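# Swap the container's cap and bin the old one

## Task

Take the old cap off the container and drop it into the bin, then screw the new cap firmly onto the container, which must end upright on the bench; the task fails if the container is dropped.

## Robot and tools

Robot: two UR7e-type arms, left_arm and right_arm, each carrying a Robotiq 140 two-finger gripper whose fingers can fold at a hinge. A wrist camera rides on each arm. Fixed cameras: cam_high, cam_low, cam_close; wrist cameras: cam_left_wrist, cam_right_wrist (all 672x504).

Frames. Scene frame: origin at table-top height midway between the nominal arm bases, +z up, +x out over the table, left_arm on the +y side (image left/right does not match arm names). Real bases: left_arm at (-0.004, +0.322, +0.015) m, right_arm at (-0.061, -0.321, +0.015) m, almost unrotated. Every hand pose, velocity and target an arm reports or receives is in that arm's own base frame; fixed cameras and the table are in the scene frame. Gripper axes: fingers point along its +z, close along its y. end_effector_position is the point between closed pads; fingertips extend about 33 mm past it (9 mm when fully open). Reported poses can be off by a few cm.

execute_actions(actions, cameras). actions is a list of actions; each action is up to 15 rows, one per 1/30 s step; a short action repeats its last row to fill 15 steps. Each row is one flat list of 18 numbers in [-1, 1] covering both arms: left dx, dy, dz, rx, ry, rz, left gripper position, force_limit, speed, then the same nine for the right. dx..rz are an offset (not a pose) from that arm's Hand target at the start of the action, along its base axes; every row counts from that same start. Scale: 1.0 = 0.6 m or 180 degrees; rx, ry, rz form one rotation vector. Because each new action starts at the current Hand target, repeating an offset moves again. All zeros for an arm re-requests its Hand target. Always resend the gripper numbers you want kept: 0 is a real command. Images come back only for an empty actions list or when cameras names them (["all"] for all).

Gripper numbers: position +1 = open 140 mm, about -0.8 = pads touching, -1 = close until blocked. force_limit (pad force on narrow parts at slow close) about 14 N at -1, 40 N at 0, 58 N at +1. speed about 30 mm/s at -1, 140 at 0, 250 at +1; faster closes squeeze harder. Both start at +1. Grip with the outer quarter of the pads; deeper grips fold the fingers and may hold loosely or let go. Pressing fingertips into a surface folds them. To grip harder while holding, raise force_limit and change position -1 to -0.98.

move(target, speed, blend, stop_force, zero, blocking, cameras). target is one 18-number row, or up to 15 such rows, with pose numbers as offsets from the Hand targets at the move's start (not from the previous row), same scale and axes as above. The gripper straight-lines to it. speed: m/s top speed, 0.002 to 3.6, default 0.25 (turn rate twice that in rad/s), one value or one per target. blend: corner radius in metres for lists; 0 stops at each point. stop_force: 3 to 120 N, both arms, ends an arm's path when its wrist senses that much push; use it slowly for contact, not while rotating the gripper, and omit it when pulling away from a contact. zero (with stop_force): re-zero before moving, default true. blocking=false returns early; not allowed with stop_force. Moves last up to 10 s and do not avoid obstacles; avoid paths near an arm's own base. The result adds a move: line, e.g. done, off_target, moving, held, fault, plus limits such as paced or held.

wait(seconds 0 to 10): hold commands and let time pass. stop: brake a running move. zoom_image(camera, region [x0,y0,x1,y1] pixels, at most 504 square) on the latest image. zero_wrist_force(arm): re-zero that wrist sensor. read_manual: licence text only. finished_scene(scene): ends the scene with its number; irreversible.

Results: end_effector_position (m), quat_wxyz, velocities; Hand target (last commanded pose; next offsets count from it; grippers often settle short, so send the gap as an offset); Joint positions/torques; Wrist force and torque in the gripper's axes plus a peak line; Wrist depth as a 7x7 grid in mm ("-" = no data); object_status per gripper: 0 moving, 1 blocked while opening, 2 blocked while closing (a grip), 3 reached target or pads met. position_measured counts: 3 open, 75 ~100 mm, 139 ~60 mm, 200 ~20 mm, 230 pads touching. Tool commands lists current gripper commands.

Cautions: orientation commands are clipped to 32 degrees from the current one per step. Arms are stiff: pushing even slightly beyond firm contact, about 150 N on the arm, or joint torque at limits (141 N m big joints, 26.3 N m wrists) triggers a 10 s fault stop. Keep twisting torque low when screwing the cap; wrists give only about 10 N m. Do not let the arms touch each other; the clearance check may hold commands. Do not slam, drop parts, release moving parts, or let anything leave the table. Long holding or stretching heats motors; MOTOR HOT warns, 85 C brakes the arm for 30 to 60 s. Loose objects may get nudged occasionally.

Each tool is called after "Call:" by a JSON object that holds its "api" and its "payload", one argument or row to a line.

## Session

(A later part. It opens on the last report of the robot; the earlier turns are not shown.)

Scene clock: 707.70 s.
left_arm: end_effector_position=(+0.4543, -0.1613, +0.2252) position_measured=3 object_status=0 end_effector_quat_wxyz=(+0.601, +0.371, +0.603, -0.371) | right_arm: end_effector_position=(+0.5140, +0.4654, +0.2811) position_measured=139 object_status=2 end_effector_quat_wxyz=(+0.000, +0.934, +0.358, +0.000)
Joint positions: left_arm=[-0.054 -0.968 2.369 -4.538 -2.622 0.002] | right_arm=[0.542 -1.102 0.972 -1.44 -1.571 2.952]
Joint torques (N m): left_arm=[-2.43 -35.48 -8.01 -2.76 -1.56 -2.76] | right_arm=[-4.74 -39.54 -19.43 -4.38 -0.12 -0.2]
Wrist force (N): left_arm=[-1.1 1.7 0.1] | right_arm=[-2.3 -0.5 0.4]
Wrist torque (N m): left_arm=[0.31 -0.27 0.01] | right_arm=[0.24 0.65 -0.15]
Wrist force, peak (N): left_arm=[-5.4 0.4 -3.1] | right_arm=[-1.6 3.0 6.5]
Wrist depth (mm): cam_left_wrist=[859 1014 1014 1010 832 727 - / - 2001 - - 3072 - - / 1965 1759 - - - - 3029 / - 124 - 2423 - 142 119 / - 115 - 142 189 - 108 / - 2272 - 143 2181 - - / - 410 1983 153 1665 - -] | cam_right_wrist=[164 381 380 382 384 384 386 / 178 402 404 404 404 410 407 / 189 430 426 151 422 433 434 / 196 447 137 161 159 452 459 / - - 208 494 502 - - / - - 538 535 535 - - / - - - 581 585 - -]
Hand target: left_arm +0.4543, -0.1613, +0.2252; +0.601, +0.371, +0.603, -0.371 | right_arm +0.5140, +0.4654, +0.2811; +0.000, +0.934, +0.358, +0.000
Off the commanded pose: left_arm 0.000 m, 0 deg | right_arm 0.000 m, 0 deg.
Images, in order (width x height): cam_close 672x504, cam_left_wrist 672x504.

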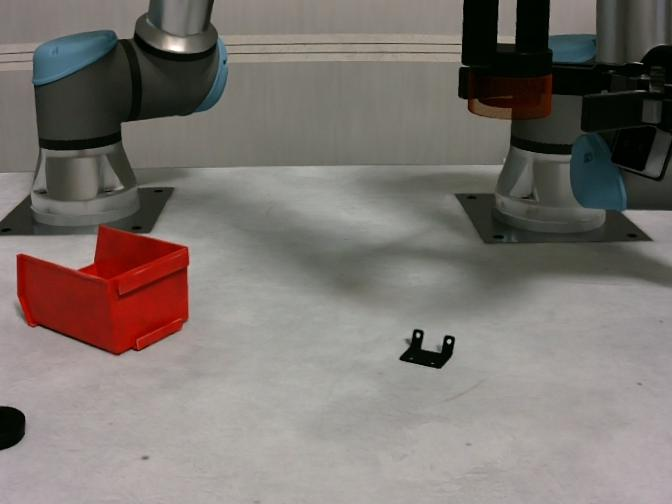

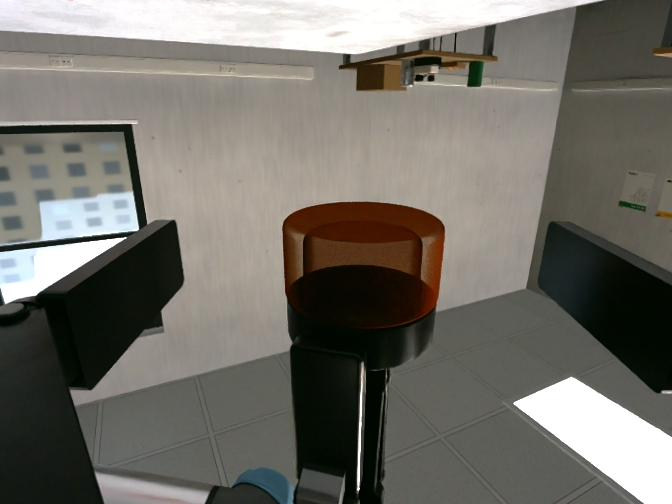

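Call:
{"api": "move", "payload": {
  "target": [
    [0,0,0,0,0,0,1,-1,0,0,0,0.15,0,0,0,-1,1,-1],
    [0,0,0,0,0,0,1,-1,0,0.01,-0.2923,0.15,0,0,0,-1,1,-1],
    [0,0,0,0,0,0,1,-1,0,0.01,-0.2923,-0.3552,0,0,0,-1,1,-1]
  ],
  "speed": 0.25,
  "blend": [0.03,0.04,0]
}}

Call:
{"api": "move", "payload": {
  "target": [0,0,0,0,0,0,1,-1,0,0,0,-0.035,0,0,0,-1,1,-1],
  "speed": 0.015,
  "stop_force": 5,
  "cameras": ["cam_close","cam_right_wrist"]
}}

Call:
{"api": "zoom_image", "payload": {
  "camera": "cam_close",
  "region": [200, 230, 452, 419]
}}

Scene clock: 725.73 s.
left_arm: end_effector_position=(+0.4543, -0.1613, +0.2252) position_measured=3 object_status=3 end_effector_quat_wxyz=(+0.601, +0.371, +0.603, -0.371) | right_arm: end_effector_position=(+0.5200, +0.2899, +0.0681) position_measured=139 object_status=2 end_effector_quat_wxyz=(+0.000, +0.934, +0.358, +0.000)
Joint positions: left_arm=[-0.054 -0.968 2.369 -4.538 -2.622 0.002] | right_arm=[0.283 -1.246 1.74 -2.064 -1.571 2.692]
Joint torques (N m): left_arm=[-3.11 -33.13 -3.34 1.08 -1.43 -2.38] | right_arm=[4.04 -29.34 -16.16 -4.85 1.44 0.71]
Wrist force (N): left_arm=[-1.0 1.6 0.1] | right_arm=[-2.3 -0.6 0.5]
Wrist torque (N m): left_arm=[0.29 -0.29 0.01] | right_arm=[0.24 0.63 -0.11]
Wrist force, peak (N): left_arm=[-1.4 2.0 0.2] | right_arm=[-2.7 -0.7 4.3]
Wrist depth (mm): cam_left_wrist=[842 862 252 1024 836 684 - / - 1983 269 - - - 2987 / - - 283 - - - - / - 133 298 - - 144 113 / - 309 317 - - - 108 / - 312 331 - - 2181 - / - - 2019 - 1731 - -] | cam_right_wrist=[191 191 191 189 192 192 194 / 201 202 205 203 203 205 205 / 214 215 213 152 212 217 218 / 230 227 138 161 159 227 231 / - - 247 249 248 - - / - - 269 269 264 - - / - - - 242 - - -]
Hand target: left_arm +0.4543, -0.1613, +0.2252; +0.601, +0.371, +0.603, -0.371 | right_arm +0.5200, +0.2900, +0.0680; +0.000, +0.934, +0.358, +0.000
Off the commanded pose: left_arm 0.000 m, 0 deg | right_arm 0.000 m, 0 deg.
move: done

Scene clock: 727.73 s.
left_arm: end_effector_position=(+0.4543, -0.1613, +0.2252) position_measured=3 object_status=3 end_effector_quat_wxyz=(+0.601, +0.371, +0.603, -0.371) | right_arm: end_effector_position=(+0.5200, +0.2900, +0.0537) position_measured=139 object_status=2 end_effector_quat_wxyz=(+0.000, +0.934, +0.358, +0.000)
Joint positions: left_arm=[-0.054 -0.968 2.369 -4.538 -2.622 0.002] | right_arm=[0.283 -1.229 1.759 -2.099 -1.571 2.692]
Joint torques (N m): left_arm=[-2.79 -31.45 -2.44 1.17 -1.48 -2.22] | right_arm=[0.19 -39.98 -27.82 -2.97 0.41 0.76]
Wrist force (N): left_arm=[-1.0 1.9 0.1] | right_arm=[-1.7 -0.2 -2.3]
Wrist torque (N m): left_arm=[0.33 -0.30 0.01] | right_arm=[0.17 0.61 -0.13]
Wrist force, peak (N): left_arm=[-1.3 1.9 0.1] | right_arm=[-8.6 -5.0 -28.8]
Wrist depth (mm): cam_left_wrist=[845 862 295 1014 1580 729 2947 / 1817 - 266 - - - 3760 / - - 281 2320 - - 2761 / - 125 298 2947 - 143 120 / - 302 314 - 3161 - 108 / - 2159 333 - - 2761 103 / - 1848 - 1759 - - -] | cam_right_wrist=[175 178 178 179 179 180 180 / - 190 189 190 190 191 191 / 200 200 199 151 198 202 204 / 214 212 137 166 159 212 214 / - - 228 232 233 - - / - - 250 250 252 - - / - - - 262 - - -]
Hand target: left_arm +0.4543, -0.1613, +0.2252; +0.601, +0.371, +0.603, -0.371 | right_arm +0.5200, +0.2900, +0.0538; +0.000, +0.934, +0.358, +0.000 (not the last commanded pose)
Off the commanded pose: left_arm 0.000 m, 0 deg | right_arm 0.007 m, 0 deg.
move: contact (right_arm)
Images, in order (width x height): cam_close 672x504, cam_right_wrist 672x504.

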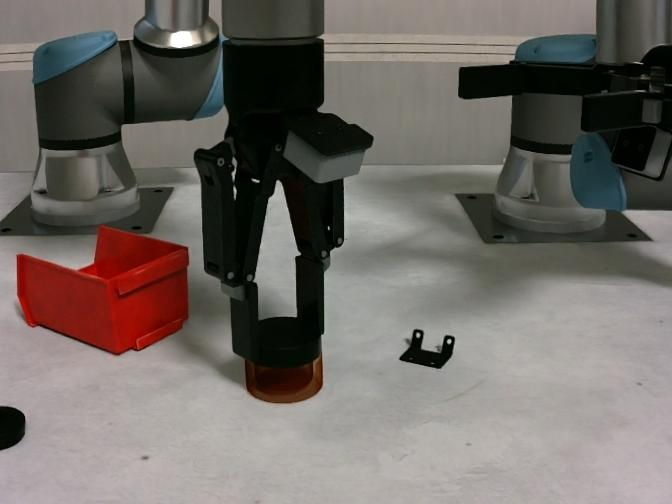

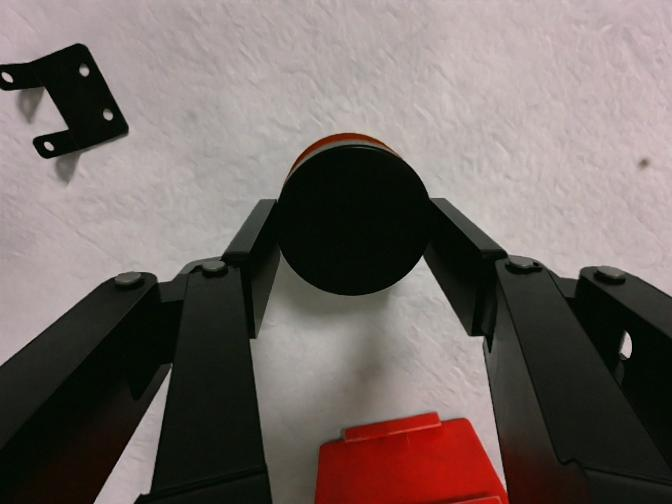

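Scaled by 2.000 from the camera's 672x504 image, which has a finer 960x720 frame.

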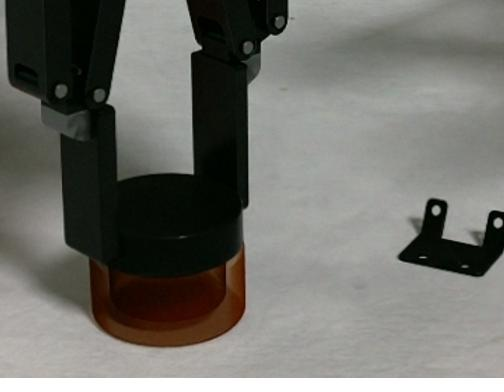

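Call:
{"api": "move", "payload": {
  "target": [
    [0,0,0,0,0,0,1,-1,0,0,0,0,0,0,0,0.15,-1,-1],
    [0,0,0,0,0,0,1,-1,0,0,0,0.25,0,0,0,0.15,-1,-1]
  ],
  "speed": 0.15,
  "cameras": ["cam_close","cam_right_wrist","cam_high"]
}}

Call:
{"api": "zoom_image", "payload": {
  "camera": "cam_close",
  "region": [200, 270, 412, 429]
}}

Scene clock: 735.23 s.
left_arm: end_effector_position=(+0.4543, -0.1613, +0.2252) position_measured=3 object_status=3 end_effector_quat_wxyz=(+0.601, +0.371, +0.603, -0.371) | right_arm: end_effector_position=(+0.5200, +0.2900, +0.2037) position_measured=110 object_status=3 end_effector_quat_wxyz=(+0.000, +0.934, +0.358, +0.000)
Joint positions: left_arm=[-0.054 -0.968 2.369 -4.538 -2.622 0.002] | right_arm=[0.283 -1.349 1.508 -1.729 -1.571 2.692]
Joint torques (N m): left_arm=[-2.54 -29.63 0.47 1.25 -1.38 -1.73] | right_arm=[-3.09 -31.47 -30.97 -1.28 0.01 -1.14]
Wrist force (N): left_arm=[-1.0 1.7 0.2] | right_arm=[-2.2 -0.7 -1.1]
Wrist torque (N m): left_arm=[0.30 -0.30 0.01] | right_arm=[0.21 0.60 -0.10]
Wrist force, peak (N): left_arm=[-1.2 2.0 0.4] | right_arm=[-2.4 -0.7 -3.1]
Wrist depth (mm): cam_left_wrist=[842 859 859 1019 855 2987 2628 / 1896 - 256 2296 2097 - - / 2320 - 269 - 3255 - - / - 124 278 3116 - 143 114 / - 116 311 342 - - 108 / - 461 344 - - 2536 - / - 357 363 1833 1930 1896 -] | cam_right_wrist=[310 311 312 314 314 315 315 / 330 331 331 327 334 334 335 / 350 352 353 363 356 354 356 / 375 369 156 376 372 130 375 / - - 405 407 408 - - / - - 438 461 - - - / - - 476 480 477 - -]
Hand target: left_arm +0.4543, -0.1613, +0.2252; +0.601, +0.371, +0.603, -0.371 | right_arm +0.5200, +0.2900, +0.2038; +0.000, +0.934, +0.358, +0.000
Off the commanded pose: left_arm 0.000 m, 0 deg | right_arm 0.000 m, 0 deg.
move: done
Images, in order (width x height): cam_high 672x504, cam_close 672x504, cam_right_wrist 672x504.

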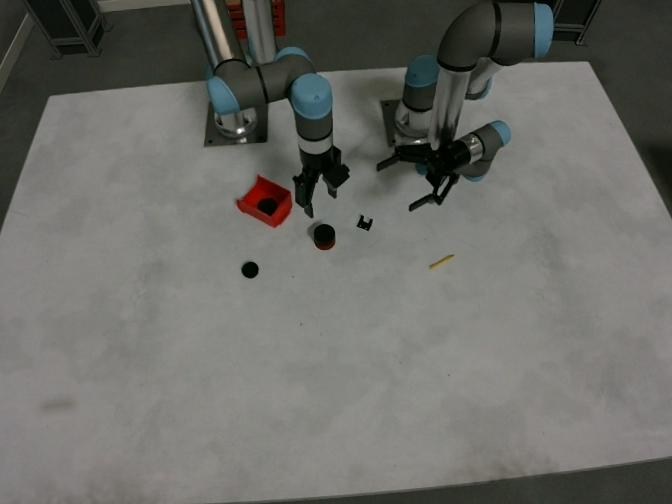

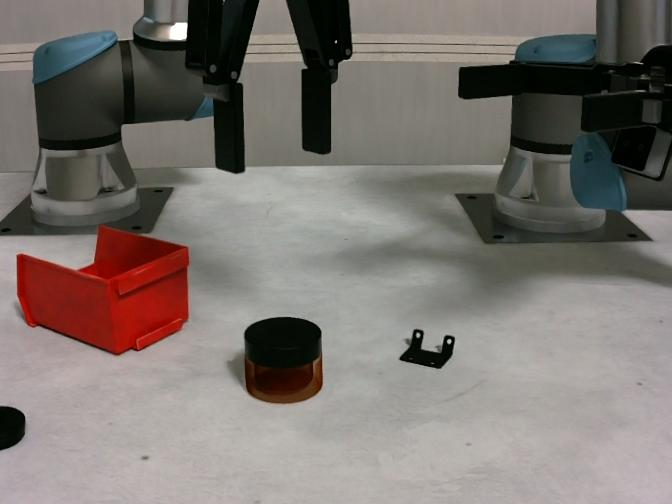

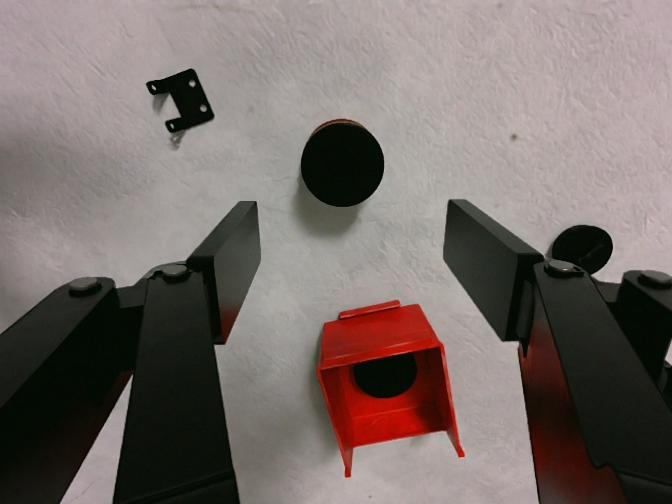

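Scaled by 2.377 from the camera's 672x504 image, which has a finer 960x720 frame.

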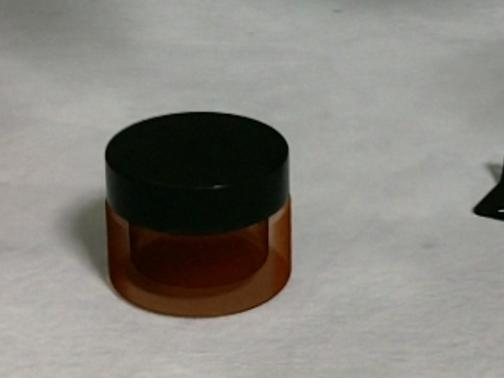

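Call:
{"api": "finished_scene", "payload": {
  "scene": 1
}}

The scene is finished: the task was done.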